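# Coil the rope between two drawn board circles

## Task

Lay the whole rope in a coil in the ring-shaped area between the two circles marked on the board, with every loop wound in the same rotational direction.

## Robot and tools

Robot: two six-joint arms, left_arm and right_arm, each with a parallel two-finger gripper. Scene frame: origin at table-top height, halfway between the nominal arm bases; +z up, +x out across the table, left_arm on the +y side (image left/right may differ). Calibrated bases: left_arm at (+0.033, +0.557, +0.008) m, right_arm at (-0.062, -0.494, +0.008) m, each turned only slightly about z. Hand poses, velocities and Hand targets are reported in each arm's own base frame; fixed cameras and the table use the scene frame; every commanded offset runs along the current Hand target's own axes. On the gripper, fingers point along +z and open and close along y; end_effector_position is the spot between the pads when shut (closed fingertips reach about 19 mm past it, open ones about 6 mm). A block juts roughly 10 cm toward the gripper's +x.

The 18-number row (used by both motion tools): nine numbers for left_arm, then nine for right_arm, always all 18 even if one arm stays still. Per arm, in order: dx, dy, dz, rx, ry, rz, gripper position, force_limit, speed. Each lies in [-1, 1]. dx..rz are an offset, not a pose: a displacement from that arm's Hand target as it stood when the action or move began, where 1.0 equals 0.6 m of travel or 180 degrees; rx, ry, rz form a single rotation vector. All six at 0 re-requests the current Hand target (useful when the gripper rests short of it). Repeating a nonzero offset in a new call moves further. Gripper position is absolute: +1 fully open (85 mm), about -0.8 pads touching, -1 close until blocked. force_limit sets how hard the fingers may squeeze (-1 soft, +1 hard); speed sets finger rate, about 20 mm/s at -1, 85 at 0, 150 at +1. Both start at +1. A 0 is a real command, so to leave a gripper unchanged resend its last three numbers. New force_limit or speed only applies once position changes by 0.01 or more; to loosen a grip, open first.

execute_actions: actions = list of actions; each action = list of up to 15 rows, one per 1/30 s step; a short action repeats its final row to fill 15 steps. Every row in an action counts from that action's starting Hand target, not from the row before. cameras: list of names, ["all"], [] or null; an empty actions list returns images and the current state.

move: target = one 18-number row or a list of up to 15 rows, all offsets from the same starting Hand targets (not chained). speed: m/s from 0.002 to 3.2 (default 0.25), rotation limited to twice that in rad/s; one value or one per target. blend: corner-rounding radius in m per target (0 = stop at each). blocking=false returns after about 0.5 s while motion continues. Paths are straight, ignore obstacles and the other arm, and end after at most 10 s. Gripper changes on later targets are applied only after arrival and rest. The result ends with a move: line: done, off_target, moving, held or fault, plus limits=paced (pose clipped) or limits=held (steps withheld). Done means resting within 3 mm and 2 degrees of the target; it says nothing about contact.

wait: seconds 0 to 10; arms keep their last command and a running move continues. stop: brakes a running move (needs some distance). zoom_image: camera (cam_high, cam_low, cam_board, cam_left_wrist, cam_right_wrist) and region [x0, y0, x1, y1] in pixels from the top-left, at most 504 by 504, from that camera's newest image. finished_scene: scene = current scene number (integer 1 to 2); irreversible, so call it only when the rope stays coiled without the robot.

Reading results: end_effector_position (m), end_effector_quat_wxyz, velocities; Hand target (last commanded pose after clipping, base for the next offsets); Tool commands. object_status: 0 moving, 1 blocked while opening, 2 blocked while closing (a grip), 3 reached the requested opening or fully shut (a thin item like rope may still be held). position_measured is in counts: 3 open, about 78 = 60 mm, 130 = 40 mm, 180 = 20 mm, 230 pads touching. Joint velocities may read within noise; joint torques include the arm's own weight. Executed actions also list some step positions. MOTOR HOT warns near 70 °C; at 85 °C an OVER-TEMPERATURE FAULT brakes the arm for 30 to 60 s or more.

Cameras: cam_high, cam_low, cam_board (896x504 each, fixed, scene frame) and cam_left_wrist, cam_right_wrist (on the hands, possibly lagging during motion). Calibration is approximate; fixed cameras may be shifted by up to about 2.3 degrees and 9 mm.

Cautions: orientation commands are clipped to within 32 degrees of the measured one per step. Arms are stiff: aiming even slightly past a firm contact can trigger a stop. About 150 N of outside force, or joint torque at its limit (310, 310, 141, 52.6, 52.6, 52.6 N m from base to wrist), halts the arm for 10 s; if its grip pins it, release first. Keep the arms from bumping or pressing each other and never close a gripper on the other arm's fingers. Avoid paths passing close to an arm's own base (go around). Fast moves overshoot and hit harder. Don't drop or fling the rope, leave it off the table, or squeeze hard while it lies on a surface; prolonged stretched poses or loads heat motors. Loose objects may occasionally be nudged.

Each tool is called after "Emit:" by a JSON object that holds its "api" and its "payload".

## Session

Emit:
{"api": "execute_actions", "payload": {"actions": []}}

Scene clock: 0.00 s.
left_arm: end_effector_position=(+0.0115, -0.3970, +0.1345) position_measured=3 object_status=3 end_effector_quat_wxyz=(+0.222, +0.871, +0.014, +0.437) | right_arm: end_effector_position=(+0.1529, +0.5281, +0.3734) position_measured=3 object_status=3 end_effector_quat_wxyz=(-0.381, +0.370, +0.832, -0.156)
Joint positions: left_arm=[0.445 -1.827 2.666 -1.612 -0.838 0.093] | right_arm=[3.823 -1.61 1.919 -1.169 -1.058 1.325]
Joint velocities: within noise
Joint torques (N m): no reading
Hand target: left_arm +0.0115, -0.3970, +0.1345; +0.222, +0.871, +0.014, +0.437 | right_arm +0.1529, +0.5281, +0.3734; -0.381, +0.370, +0.832, -0.156
Tool commands: left_gripper/position=+1.0 left_gripper/force_limit=+1.0 left_gripper/speed=+1.0 right_gripper/position=+1.0 right_gripper/force_limit=+1.0 right_gripper/speed=+1.0

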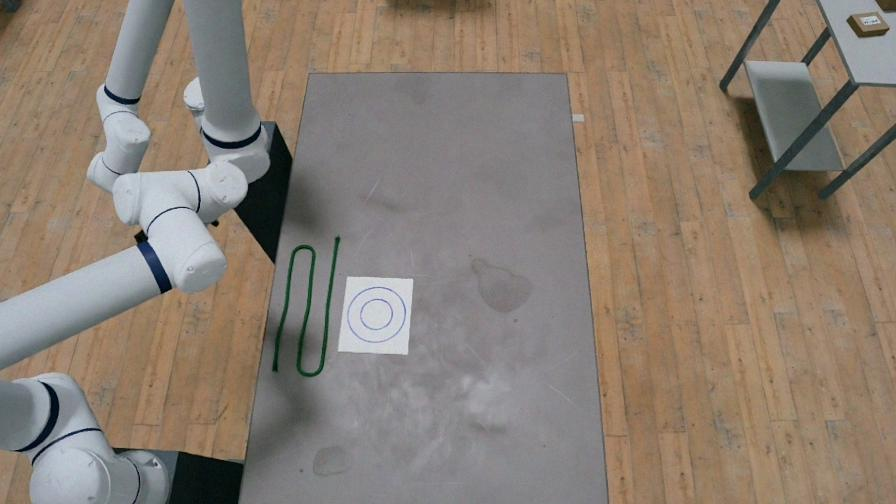

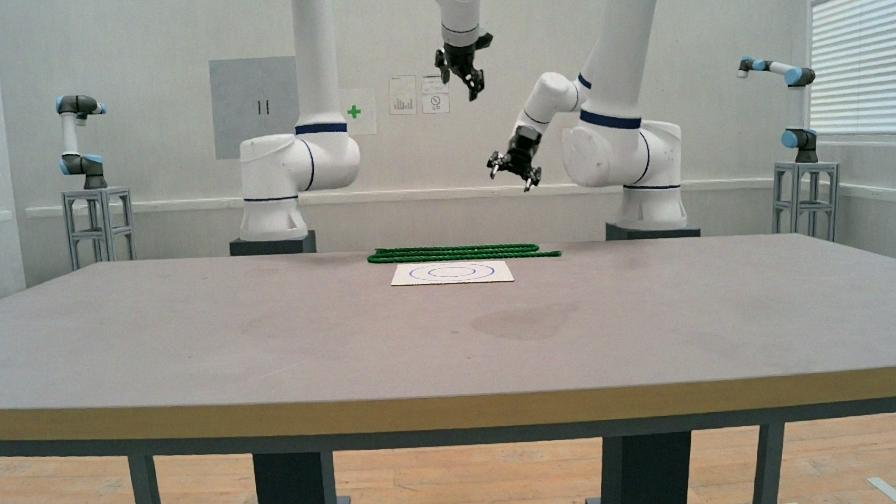

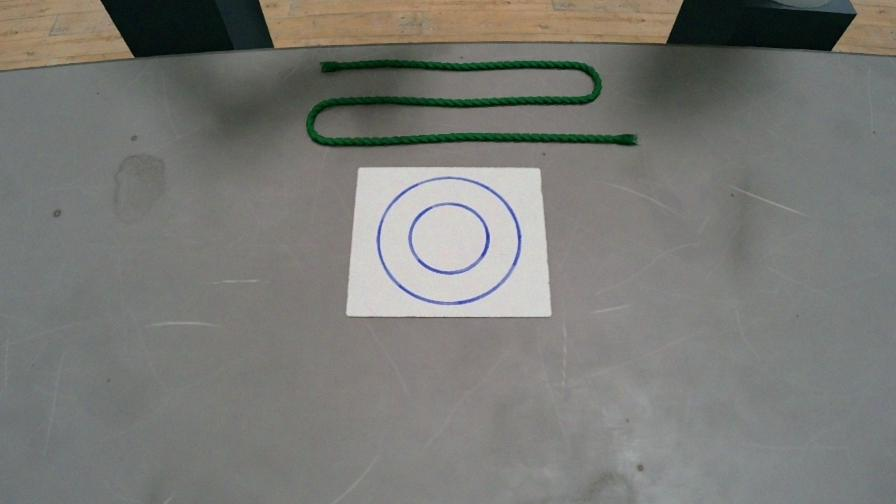

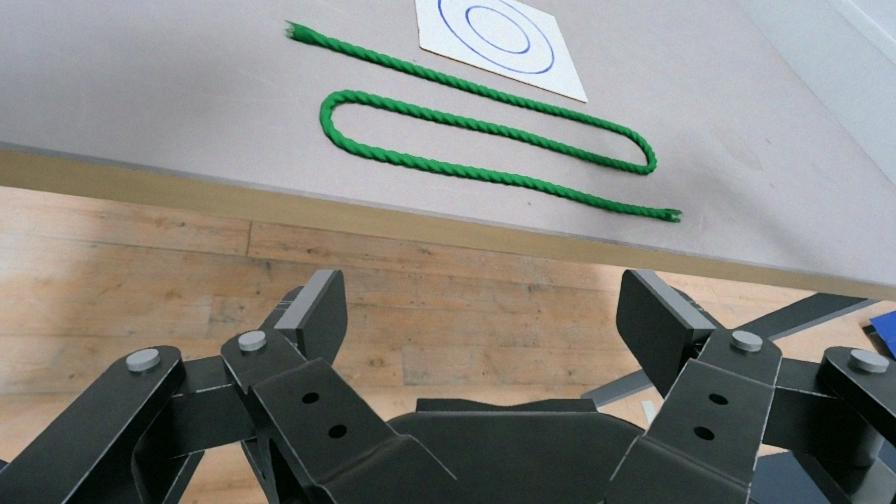

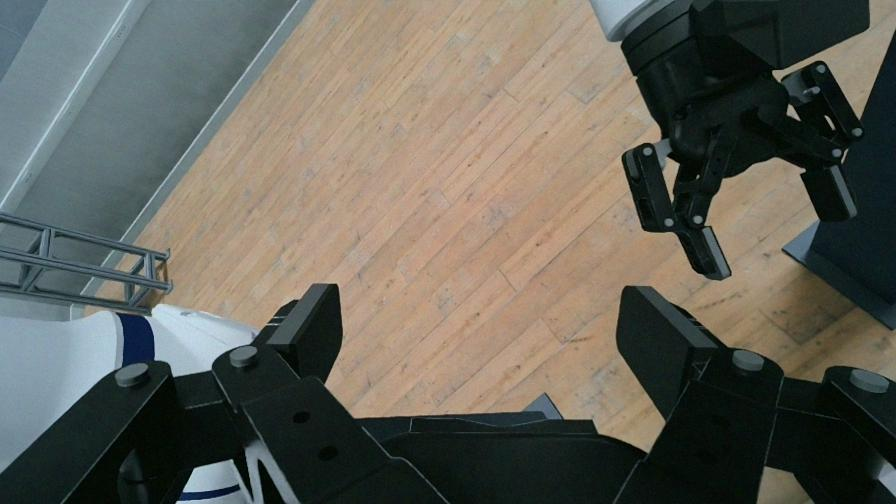

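Emit:
{"api": "zoom_image", "payload": {"camera": "cam_board", "region": [290, 40, 660, 330]}}

Emit:
{"api": "zoom_image", "payload": {"camera": "cam_board", "region": [300, 50, 400, 160]}}

Emit:
{"api": "zoom_image", "payload": {"camera": "cam_left_wrist", "region": [280, 0, 700, 240]}}

Scaled by 1.362.

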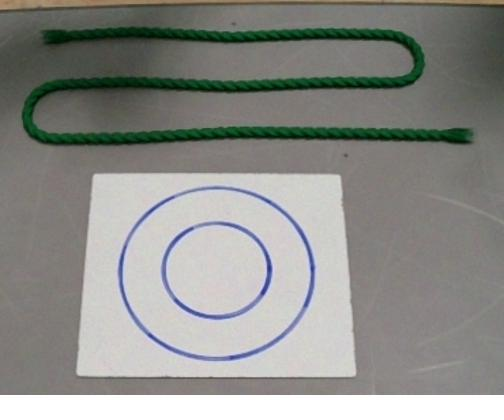

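Scaled by 4.582.

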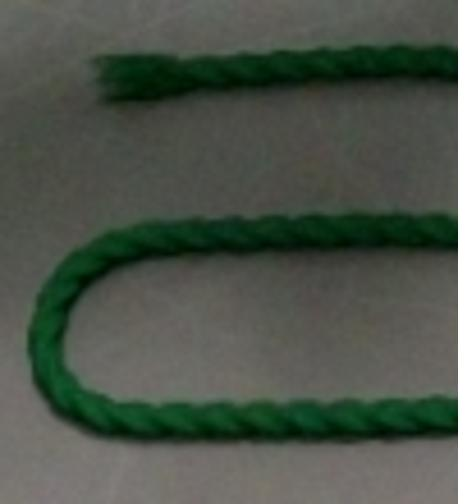

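Scaled by 1.200.

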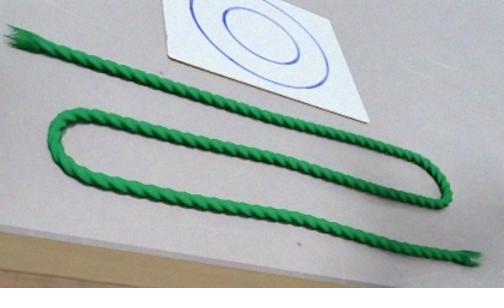

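Emit:
{"api": "move", "payload": {"target": [0,0,0,0,0,0,1,1,1,-0.48278,-0.18905,-0.14605,0.1275,-0.3166,-0.7008,1,1,1], "speed": 0.35, "cameras": ["cam_high","cam_low"]}}

Scene clock: 479.67 s.
left_arm: end_effector_position=(+0.0115, -0.3970, +0.1345) position_measured=3 object_status=3 end_effector_quat_wxyz=(+0.222, +0.871, +0.014, +0.437) | right_arm: end_effector_position=(+0.2881, +0.2363, +0.3423) position_measured=3 object_status=3 end_effector_quat_wxyz=(+0.000, +0.696, -0.718, +0.000)
Joint positions: left_arm=[0.445 -1.827 2.666 -1.612 -0.838 0.093] | right_arm=[3.332 -2.189 2.319 -1.701 -1.571 -1.35]
Joint torques (N m): left_arm=[-1.45 -12.02 -33.31 -2.98 1.24 0.43] | right_arm=[-6.7 -23.12 -35.48 -2.58 3.99 -2.75]
Hand target: left_arm +0.0115, -0.3970, +0.1345; +0.222, +0.871, +0.014, +0.437 | right_arm +0.2881, +0.2362, +0.3423; +0.000, +0.697, -0.718, +0.000
Off the commanded pose: left_arm 0.000 m, 0 deg | right_arm 0.000 m, 0 deg.
move: done
Images, in order (width x height): cam_high 896x504, cam_low 896x504.

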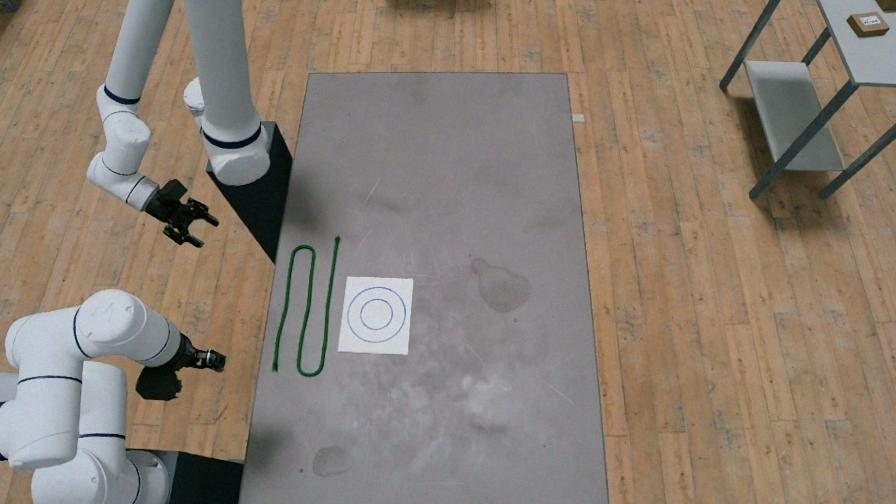

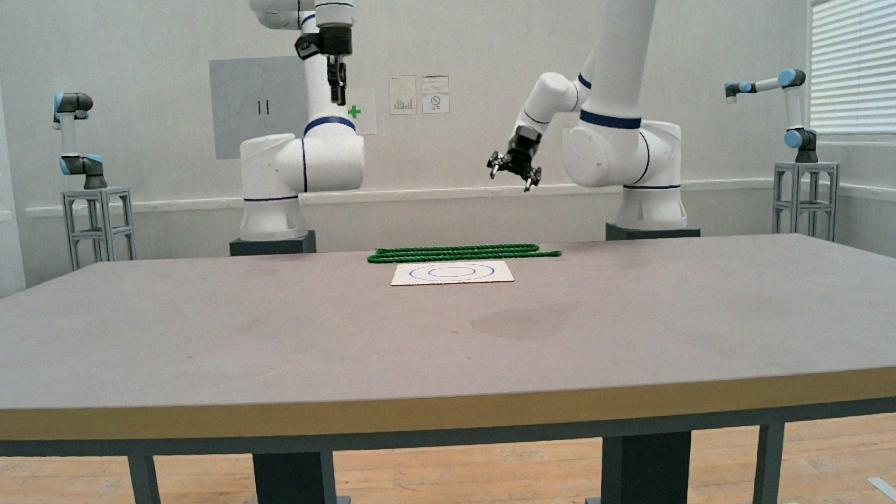

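Emit:
{"api": "move", "payload": {"target": [0.36743,0.13592,0.42895,0.33496,-0.11937,-0.42723,0.1,-1,0,0,0,0,0,0,0,1,1,1], "speed": 0.3, "cameras": ["cam_high","cam_board","cam_left_wrist"]}}

Scene clock: 501.63 s.
left_arm: end_effector_position=(+0.3313, -0.5189, +0.2002) position_measured=117 object_status=3 end_effector_quat_wxyz=(+0.000, +0.726, +0.687, +0.001) | right_arm: end_effector_position=(+0.2881, +0.2362, +0.3423) position_measured=3 object_status=3 end_effector_quat_wxyz=(+0.000, +0.697, -0.718, +0.000)
Joint positions: left_arm=[1.846 -1.562 2.178 -2.187 -1.57 0.33] | right_arm=[3.332 -2.189 2.319 -1.701 -1.571 -1.351]
Joint torques (N m): left_arm=[9.8 -26.08 -49.2 -2.27 -2.22 -0.67] | right_arm=[-6.35 -24.8 -36.54 -1.64 4.1 -3.09]
Hand target: left_arm +0.3313, -0.5190, +0.2002; +0.000, +0.726, +0.687, +0.001 | right_arm +0.2881, +0.2362, +0.3423; +0.000, +0.697, -0.718, +0.000
Off the commanded pose: left_arm 0.000 m, 0 deg | right_arm 0.000 m, 0 deg.
move: done
camera_calibration:
cam_left_wrist: T_world_to_cam=[[0.998443, -0.0538712, -0.0144659, -0.347825], [-0.0447208, -0.928105, 0.369624, -0.522917], [-0.033338, -0.368402, -0.929069, 0.136848], [0, 0, 0, 1]] pos_world=[0.328461, -0.453644, 0.315393]
Images, in order (width x height): cam_high 896x504, cam_board 896x504, cam_left_wrist 896x504.

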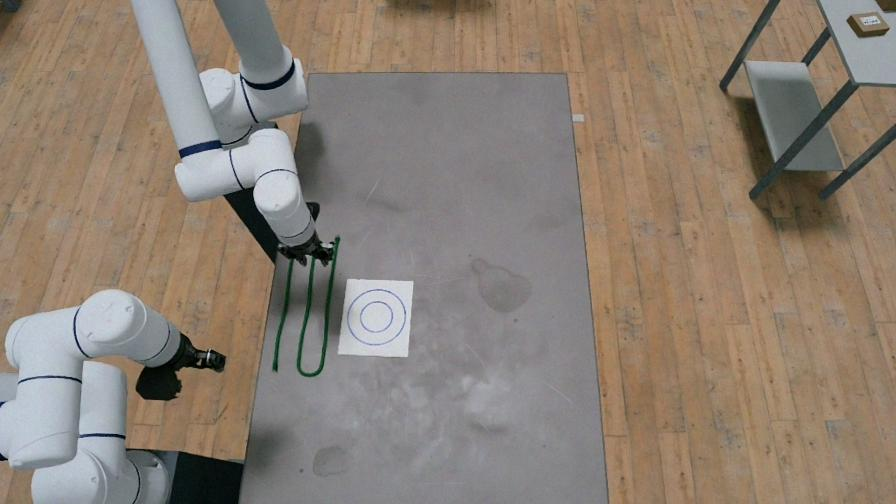

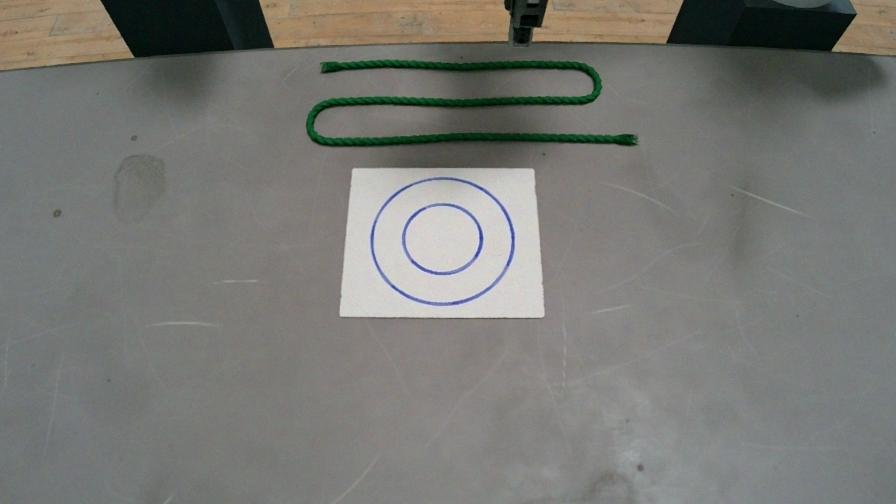

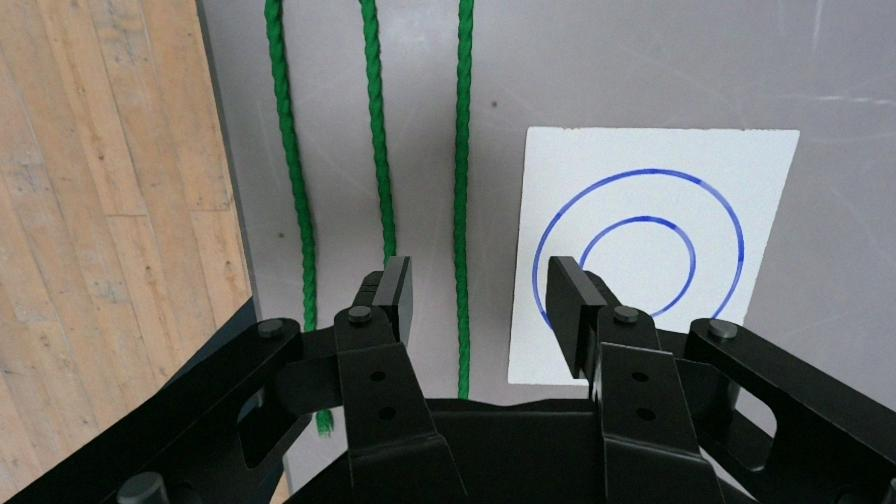

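Emit:
{"api": "move", "payload": {"target": [0,0,0.25,0,0,0,0.1,-1,0,0,0,0,0,0,0,1,1,1], "speed": 0.2, "cameras": ["cam_low","cam_board","cam_left_wrist"]}}

Scene clock: 576.43 s.
left_arm: end_effector_position=(+0.3314, -0.5189, +0.0503) position_measured=117 object_status=3 end_effector_quat_wxyz=(+0.000, +0.726, +0.687, +0.001) | right_arm: end_effector_position=(+0.2881, +0.2362, +0.3423) position_measured=3 object_status=3 end_effector_quat_wxyz=(+0.000, +0.697, -0.718, +0.000)
Joint positions: left_arm=[1.846 -1.343 2.292 -2.519 -1.57 0.331] | right_arm=[3.332 -2.189 2.319 -1.701 -1.571 -1.351]
Joint torques (N m): left_arm=[9.93 -34.92 -24.85 -11.13 -1.45 1.87] | right_arm=[-6.89 -21.5 -35.59 -1.78 3.99 -2.64]
Hand target: left_arm +0.3314, -0.5189, +0.0502; +0.000, +0.726, +0.687, +0.001 | right_arm +0.2881, +0.2362, +0.3423; +0.000, +0.697, -0.718, +0.000
Off the commanded pose: left_arm 0.000 m, 0 deg | right_arm 0.000 m, 0 deg.
move: done
camera_calibration:
cam_left_wrist: T_world_to_cam=[[0.998453, -0.0536261, -0.0146602, -0.349953], [-0.0444182, -0.928084, 0.369712, -0.467609], [-0.0334321, -0.368489, -0.929031, -0.00243119], [0, 0, 0, 1]] pos_world=[0.32856, -0.453643, 0.165492]
Images, in order (width x height): cam_low 896x504, cam_board 896x504, cam_left_wrist 896x504.

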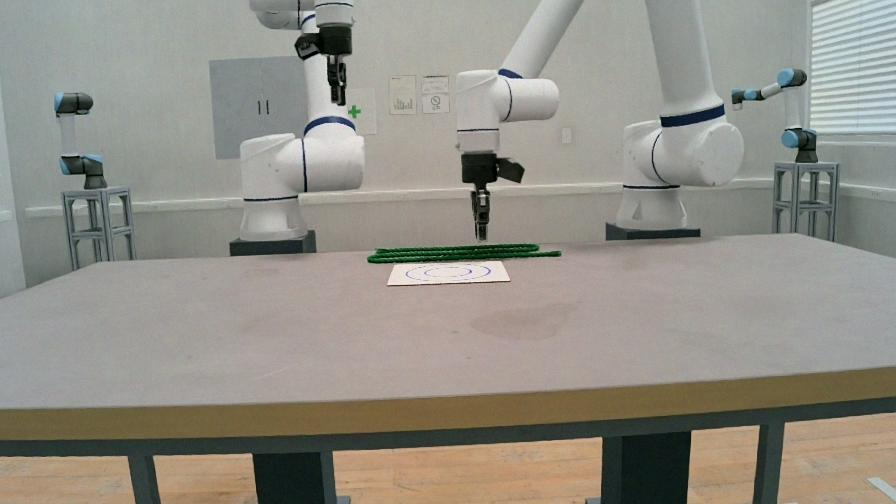

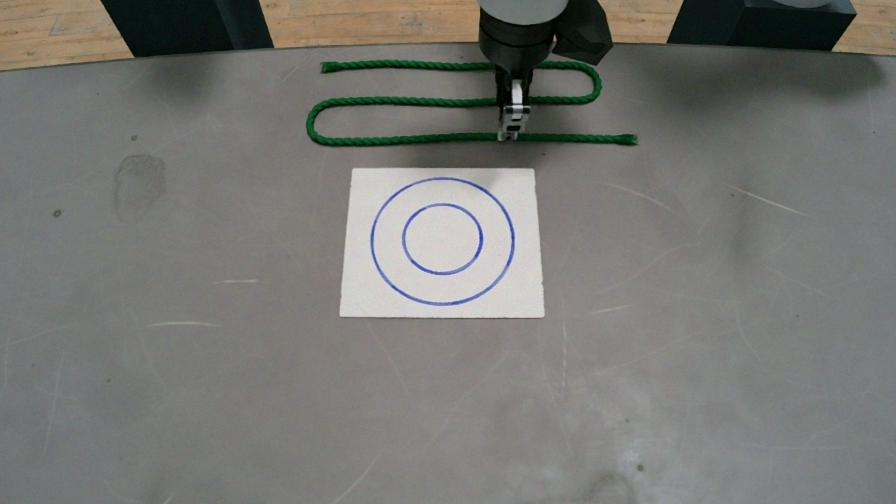

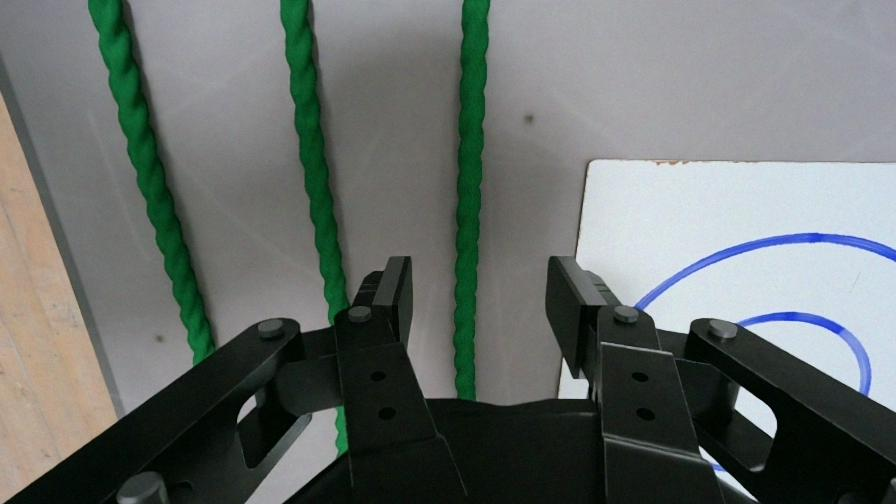

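Emit:
{"api": "zoom_image", "payload": {"camera": "cam_low", "region": [420, 180, 580, 300]}}

Emit:
{"api": "zoom_image", "payload": {"camera": "cam_board", "region": [440, 40, 600, 180]}}

Scaled by 3.150.

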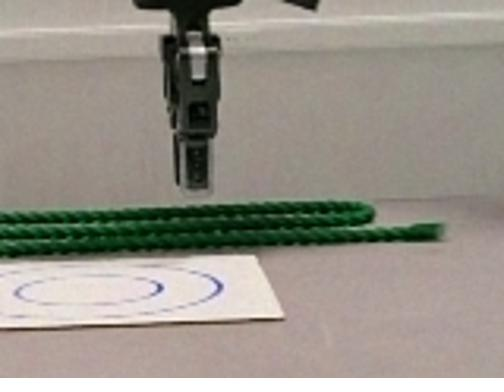

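Scaled by 3.150.

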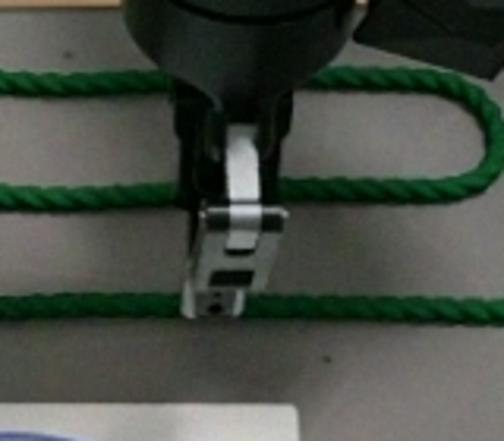

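Emit:
{"api": "move", "payload": {"target": [0,0,0.0608,0,0,0,0.1,-1,0,0,0,0,0,0,0,1,1,1], "speed": 0.06, "cameras": ["cam_low","cam_left_wrist"]}}

Emit:
{"api": "zoom_image", "payload": {"camera": "cam_low", "region": [420, 180, 580, 300]}}

Scene clock: 651.70 s.
left_arm: end_effector_position=(+0.3315, -0.5189, +0.0138) position_measured=117 object_status=3 end_effector_quat_wxyz=(+0.000, +0.726, +0.687, +0.001) | right_arm: end_effector_position=(+0.2881, +0.2362, +0.3423) position_measured=3 object_status=3 end_effector_quat_wxyz=(+0.000, +0.697, -0.718, +0.000)
Joint positions: left_arm=[1.846 -1.276 2.308 -2.602 -1.57 0.331] | right_arm=[3.332 -2.189 2.319 -1.701 -1.571 -1.351]
Joint torques (N m): left_arm=[8.74 -45.17 -21.02 -9.67 -1.74 2.01] | right_arm=[-7.47 -23.55 -36.5 -1.89 3.72 -2.79]
Hand target: left_arm +0.3315, -0.5189, +0.0137; +0.000, +0.726, +0.687, +0.001 | right_arm +0.2881, +0.2362, +0.3423; +0.000, +0.697, -0.718, +0.000
Off the commanded pose: left_arm 0.000 m, 0 deg | right_arm 0.000 m, 0 deg.
move: done
camera_calibration:
cam_left_wrist: T_world_to_cam=[[0.998453, -0.0536261, -0.0146602, -0.350582], [-0.0444182, -0.928084, 0.369712, -0.454018], [-0.0334321, -0.368489, -0.929031, -0.0363006], [0, 0, 0, 1]] pos_world=[0.32866, -0.453543, 0.128992]
Images, in order (width x height): cam_low 896x504, cam_left_wrist 896x504.

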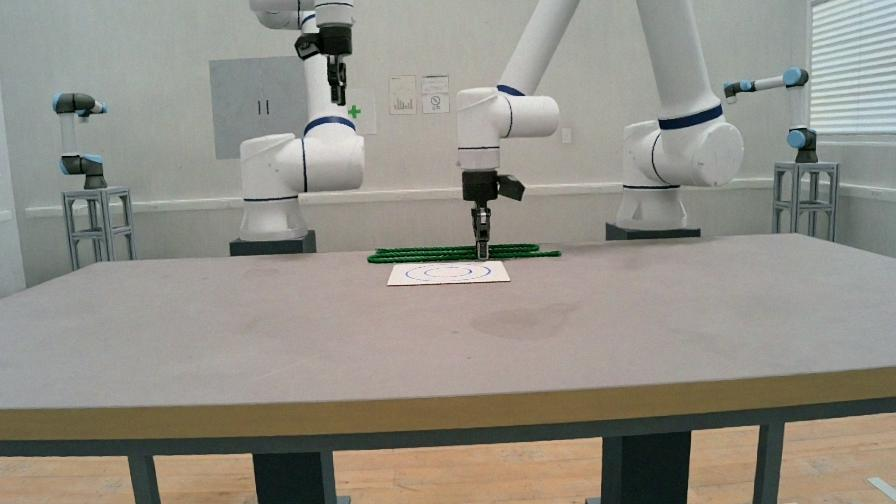

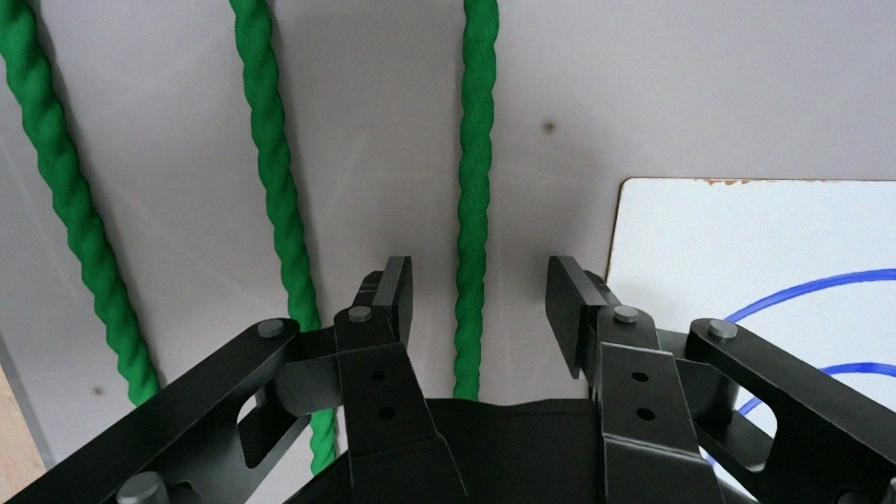

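Scaled by 3.150.

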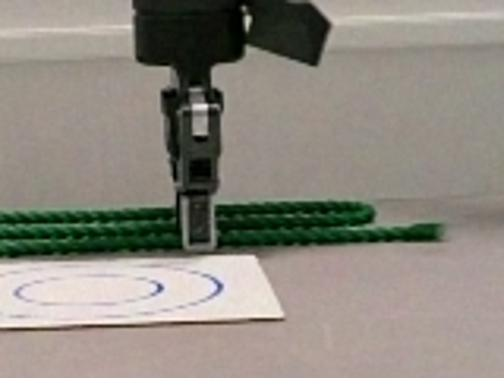

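Emit:
{"api": "move", "payload": {"target": [0,0,0,0,0,0,-1,-1,-1,0,0,0,0,0,0,1,1,1], "speed": 0.06, "cameras": ["cam_low","cam_board","cam_left_wrist"]}}

Emit:
{"api": "zoom_image", "payload": {"camera": "cam_low", "region": [420, 180, 580, 300]}}

Scene clock: 659.27 s.
left_arm: end_effector_position=(+0.3315, -0.5189, +0.0137) position_measured=211 object_status=0 end_effector_quat_wxyz=(+0.000, +0.726, +0.687, +0.001) | right_arm: end_effector_position=(+0.2881, +0.2362, +0.3423) position_measured=3 object_status=3 end_effector_quat_wxyz=(+0.000, +0.697, -0.718, +0.000)
Joint positions: left_arm=[1.846 -1.276 2.308 -2.602 -1.57 0.331] | right_arm=[3.332 -2.189 2.319 -1.701 -1.571 -1.351]
Joint torques (N m): left_arm=[9.56 -38.92 -21.07 -10.55 -1.51 1.95] | right_arm=[-6.84 -20.99 -36.82 -2.26 3.73 -2.84]
Hand target: left_arm +0.3315, -0.5189, +0.0137; +0.000, +0.726, +0.687, +0.001 | right_arm +0.2881, +0.2362, +0.3423; +0.000, +0.697, -0.718, +0.000
Off the commanded pose: left_arm 0.000 m, 0 deg | right_arm 0.000 m, 0 deg.
move: done
camera_calibration:
cam_left_wrist: T_world_to_cam=[[0.998453, -0.0536269, -0.0146655, -0.350583], [-0.0444201, -0.928119, 0.369625, -0.453984], [-0.0334331, -0.368402, -0.929065, -0.036349], [0, 0, 0, 1]] pos_world=[0.32866, -0.453543, 0.128892]
Images, in order (width x height): cam_low 896x504, cam_board 896x504, cam_left_wrist 896x504.

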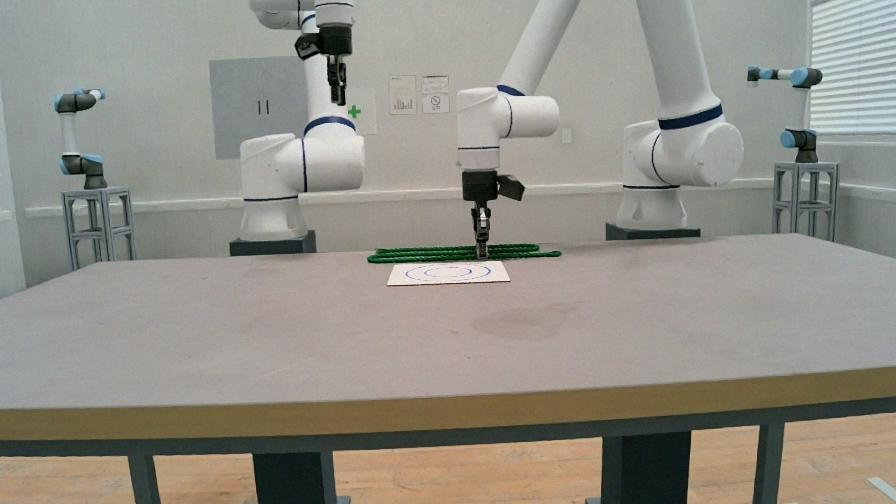

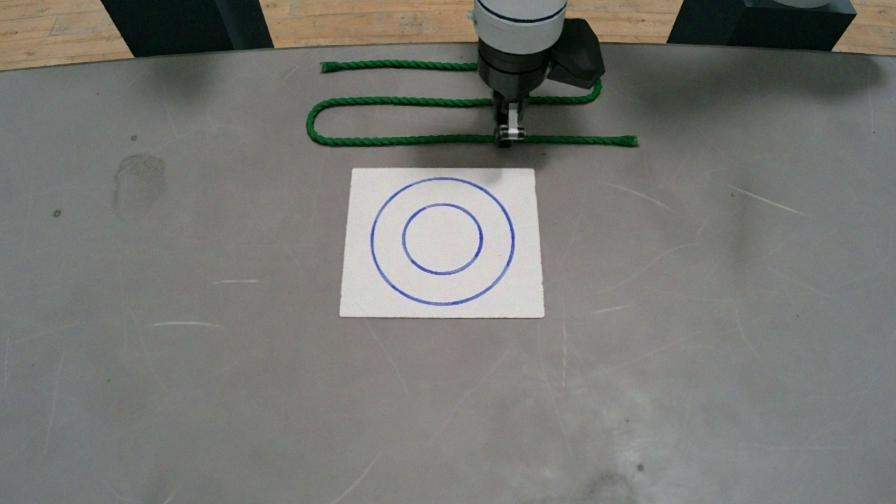

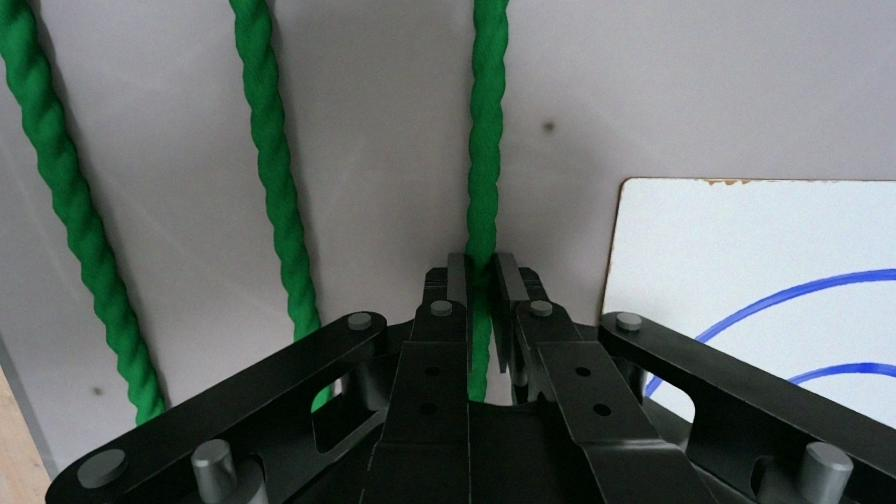

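Scaled by 3.150.

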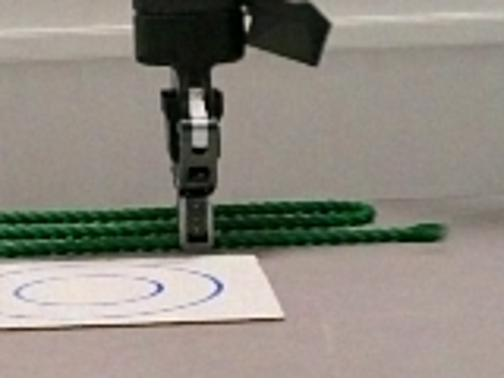

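Emit:
{"api": "move", "payload": {"target": [0,0,-0.1333,0,0,0,-1,-1,-1,0,0,0,0,0,0,1,1,1], "speed": 0.1, "cameras": ["cam_low","cam_board","cam_left_wrist"]}}

Emit:
{"api": "zoom_image", "payload": {"camera": "cam_low", "region": [340, 140, 600, 300]}}

Scene clock: 666.57 s.
left_arm: end_effector_position=(+0.3314, -0.5189, +0.0936) position_measured=211 object_status=2 end_effector_quat_wxyz=(+0.000, +0.726, +0.687, +0.001) | right_arm: end_effector_position=(+0.2881, +0.2362, +0.3423) position_measured=3 object_status=3 end_effector_quat_wxyz=(+0.000, +0.697, -0.718, +0.000)
Joint positions: left_arm=[1.846 -1.416 2.266 -2.421 -1.57 0.331] | right_arm=[3.332 -2.189 2.319 -1.701 -1.571 -1.351]
Joint torques (N m): left_arm=[-11.97 -53.54 -42.11 -2.2 -1.41 -0.53] | right_arm=[-4.48 -24.32 -36.3 -1.99 4.13 -2.05]
Hand target: left_arm +0.3314, -0.5189, +0.0937; +0.000, +0.726, +0.687, +0.001 | right_arm +0.2881, +0.2362, +0.3423; +0.000, +0.697, -0.718, +0.000
Off the commanded pose: left_arm 0.000 m, 0 deg | right_arm 0.000 m, 0 deg.
move: done
camera_calibration:
cam_left_wrist: T_world_to_cam=[[0.998453, -0.0536269, -0.0146655, -0.349317], [-0.0444201, -0.928119, 0.369625, -0.483615], [-0.0334331, -0.368402, -0.929065, 0.0378432], [0, 0, 0, 1]] pos_world=[0.32856, -0.453643, 0.208792]
Images, in order (width x height): cam_low 896x504, cam_board 896x504, cam_left_wrist 896x504.

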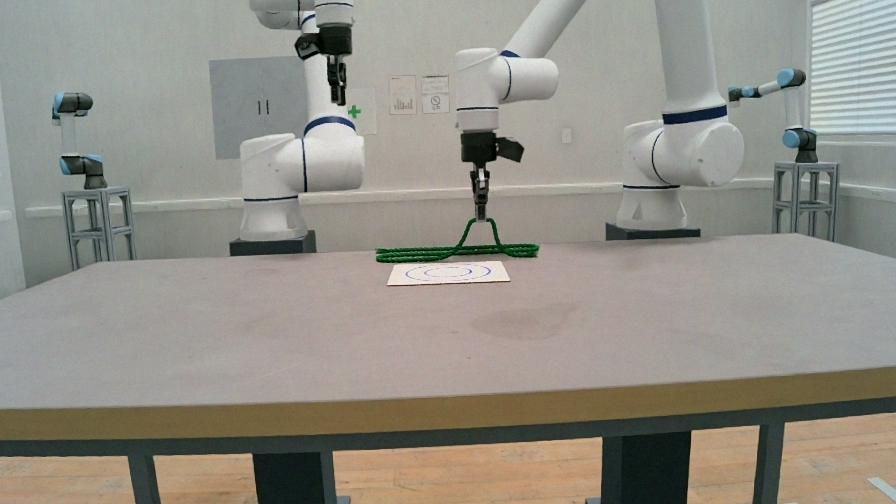

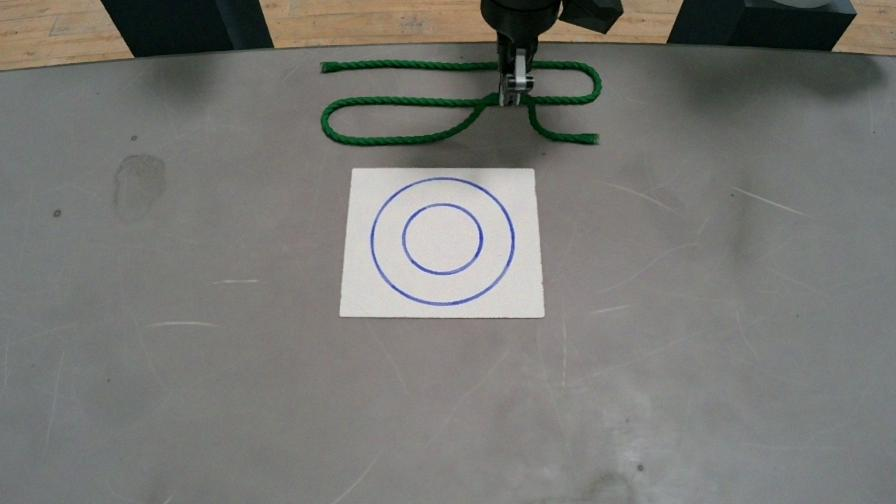

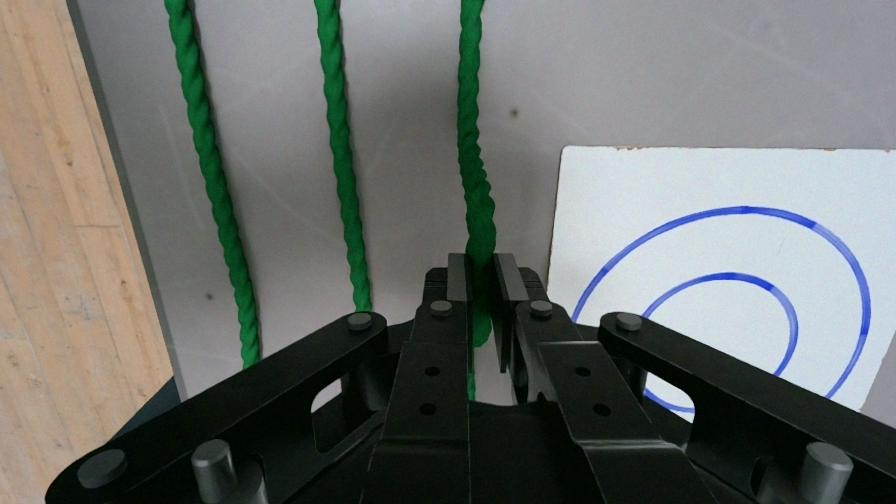

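Scaled by 1.938.

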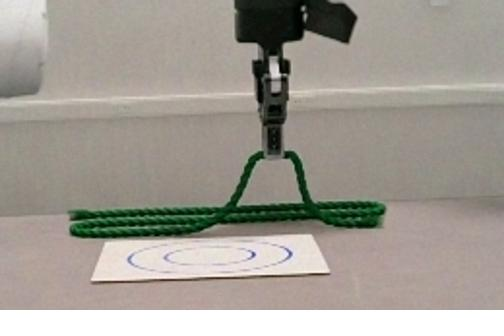

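Emit:
{"api": "zoom_image", "payload": {"camera": "cam_left_wrist", "region": [540, 130, 896, 430]}}

Emit:
{"api": "zoom_image", "payload": {"camera": "cam_board", "region": [330, 150, 560, 330]}}

Scaled by 1.416.

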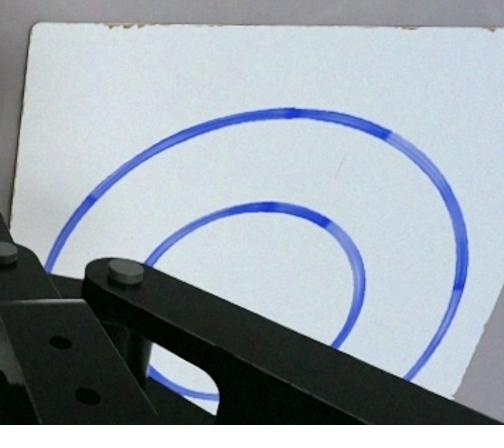

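Scaled by 2.191.

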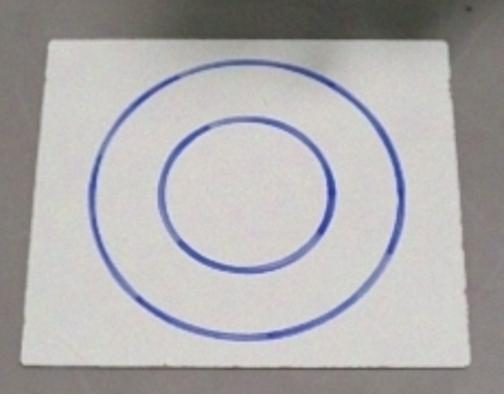

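Emit:
{"api": "move", "payload": {"target": [[-0.21658,0.22278,0,0,0,0.5,-1,-1,-1,0,0,0,0,0,0,1,1,1],[-0.21658,0.22278,0.11,0,0,0.5,-1,-1,-1,0,0,0,0,0,0,1,1,1]], "speed": 0.12, "cameras": ["cam_low","cam_board","cam_left_wrist"]}}

Scene clock: 747.93 s.
left_arm: end_effector_position=(+0.4578, -0.6560, +0.0278) position_measured=211 object_status=2 end_effector_quat_wxyz=(+0.000, +1.000, -0.028, +0.000) | right_arm: end_effector_position=(+0.2881, +0.2362, +0.3423) position_measured=3 object_status=3 end_effector_quat_wxyz=(+0.000, +0.697, -0.718, +0.000)
Joint positions: left_arm=[1.956 -1.084 1.94 -2.426 -1.57 2.011] | right_arm=[3.332 -2.189 2.319 -1.701 -1.571 -1.351]
Joint torques (N m): left_arm=[9.03 -60.9 -28.34 -10.4 -1.22 1.93] | right_arm=[-4.99 -21.61 -36.39 -2.12 3.71 -2.33]
Hand target: left_arm +0.4578, -0.6560, +0.0277; +0.000, +1.000, -0.028, +0.000 | right_arm +0.2881, +0.2362, +0.3423; +0.000, +0.697, -0.718, +0.000
Off the commanded pose: left_arm 0.000 m, 0 deg | right_arm 0.000 m, 0 deg.
move: done
camera_calibration:
cam_left_wrist: T_world_to_cam=[[-0.0536516, -0.998429, -0.0161618, -0.621858], [-0.928192, 0.0438961, 0.369503, 0.461338], [-0.368213, 0.0348257, -0.929089, 0.348196], [0, 0, 0, 1]] pos_world=[0.523057, -0.653259, 0.142988]
Images, in order (width x height): cam_low 896x504, cam_board 896x504, cam_left_wrist 896x504.

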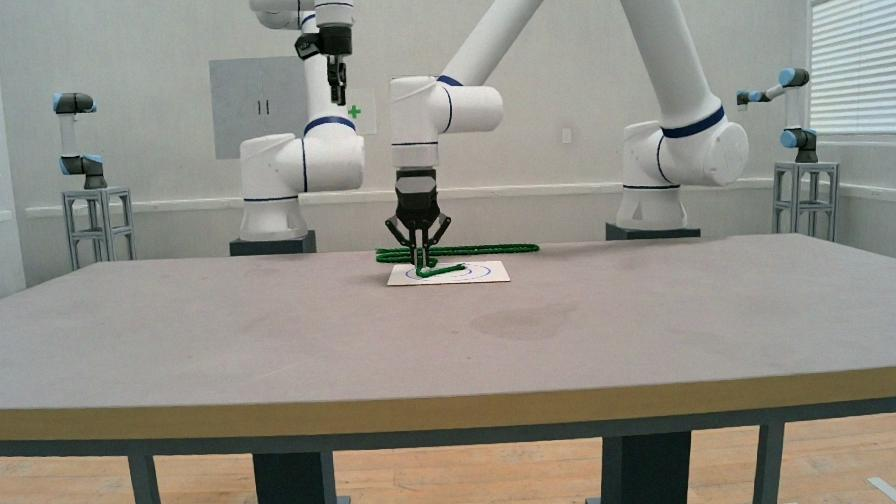

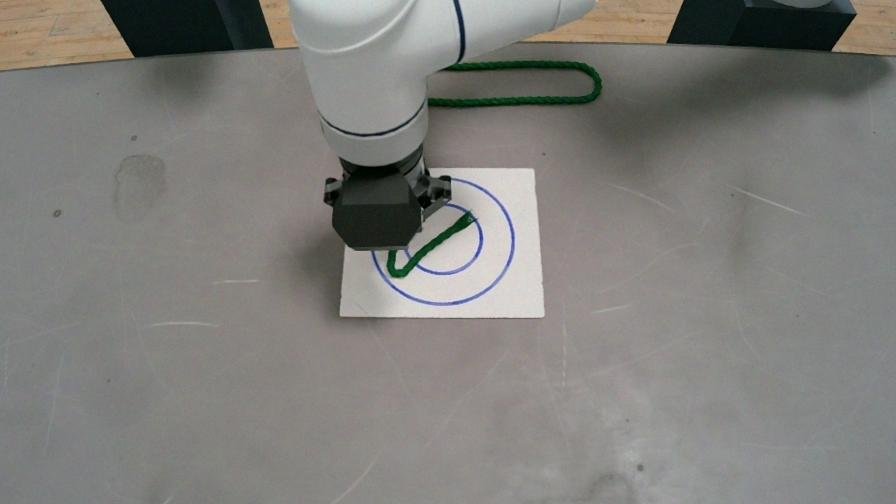

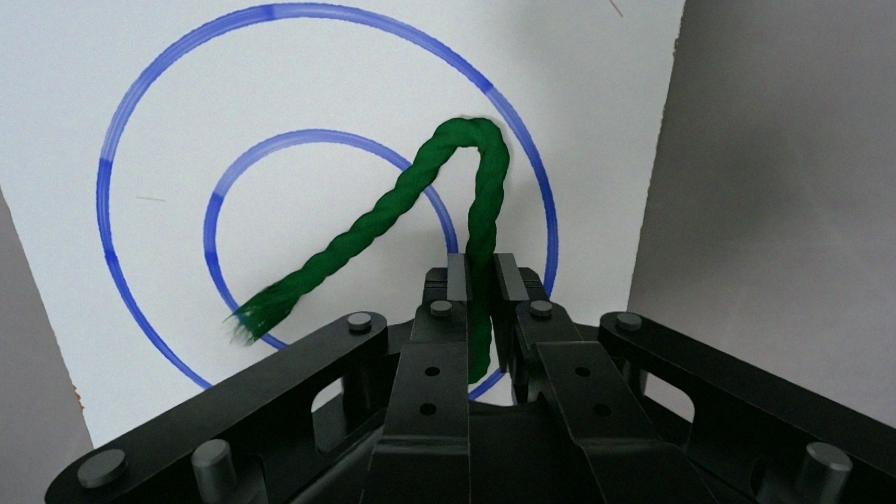

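Emit:
{"api": "move", "payload": {"target": [[0,0,0.0142,0,0,0,-1,-1,-1,0,0,0,0,0,0,1,1,1],[0,0,0.0142,0,0,0,0.0,-1,-0.5,0,0,0,0,0,0,1,1,1]], "speed": 0.05}}

Emit:
{"api": "move", "payload": {"target": [0,0,-0.15,0,0,0,0.0,-1,-0.5,0,0,0,0,0,0,1,1,1], "speed": 0.12, "cameras": ["cam_board","cam_left_wrist"]}}

Scene clock: 759.83 s.
left_arm: end_effector_position=(+0.4578, -0.6560, +0.0192) position_measured=128 object_status=0 end_effector_quat_wxyz=(+0.000, +1.000, -0.028, +0.000) | right_arm: end_effector_position=(+0.2881, +0.2362, +0.3423) position_measured=3 object_status=3 end_effector_quat_wxyz=(+0.000, +0.697, -0.718, +0.000)
Joint positions: left_arm=[1.956 -1.073 1.943 -2.441 -1.57 2.011] | right_arm=[3.332 -2.189 2.319 -1.701 -1.571 -1.351]
Joint torques (N m): left_arm=[10.07 -60.01 -27.28 -10.67 0.38 1.75] | right_arm=[-6.65 -22.72 -36.47 -2.43 3.76 -2.57]
Hand target: left_arm +0.4578, -0.6560, +0.0192; +0.000, +1.000, -0.028, +0.000 | right_arm +0.2881, +0.2362, +0.3423; +0.000, +0.697, -0.718, +0.000
Off the commanded pose: left_arm 0.000 m, 0 deg | right_arm 0.000 m, 0 deg.
move: done

Scene clock: 761.07 s.
left_arm: end_effector_position=(+0.4577, -0.6560, +0.1091) position_measured=129 object_status=3 end_effector_quat_wxyz=(+0.000, +1.000, -0.028, +0.000) | right_arm: end_effector_position=(+0.2881, +0.2362, +0.3423) position_measured=3 object_status=3 end_effector_quat_wxyz=(+0.000, +0.697, -0.718, +0.000)
Joint positions: left_arm=[1.956 -1.184 1.902 -2.289 -1.57 2.011] | right_arm=[3.332 -2.189 2.319 -1.701 -1.571 -1.351]
Joint torques (N m): left_arm=[-9.44 -80.24 -47.15 -3.52 0.43 -0.48] | right_arm=[-4.73 -20.55 -35.7 -2.45 3.89 -2.39]
Hand target: left_arm +0.4577, -0.6560, +0.1092; +0.000, +1.000, -0.028, +0.000 | right_arm +0.2881, +0.2362, +0.3423; +0.000, +0.697, -0.718, +0.000
Off the commanded pose: left_arm 0.000 m, 0 deg | right_arm 0.000 m, 0 deg.
move: done
camera_calibration:
cam_left_wrist: T_world_to_cam=[[-0.0536516, -0.998429, -0.0161618, -0.62065], [-0.928192, 0.0438961, 0.369503, 0.431209], [-0.368213, 0.0348257, -0.929089, 0.423697], [0, 0, 0, 1]] pos_world=[0.522957, -0.653359, 0.224288]
Images, in order (width x height): cam_board 896x504, cam_left_wrist 896x504.

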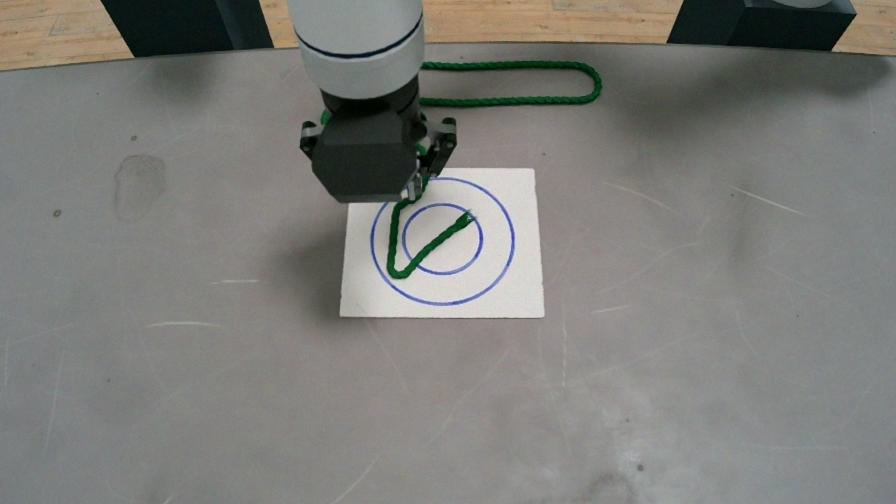

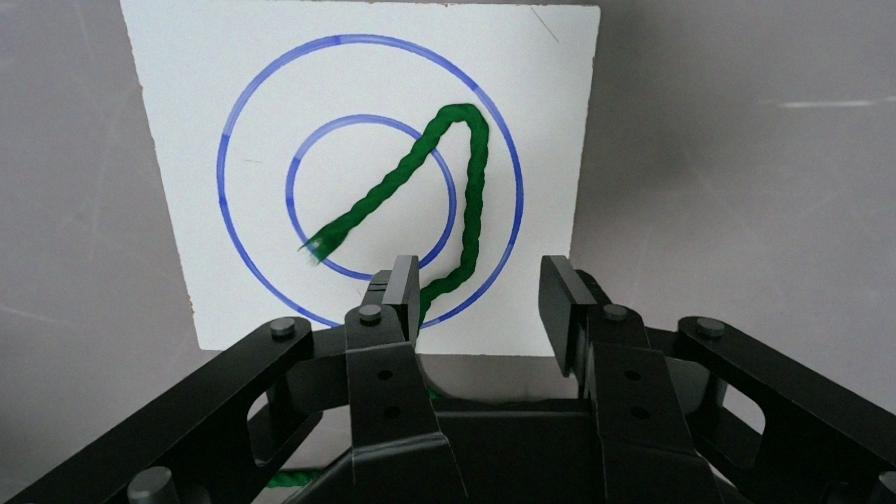

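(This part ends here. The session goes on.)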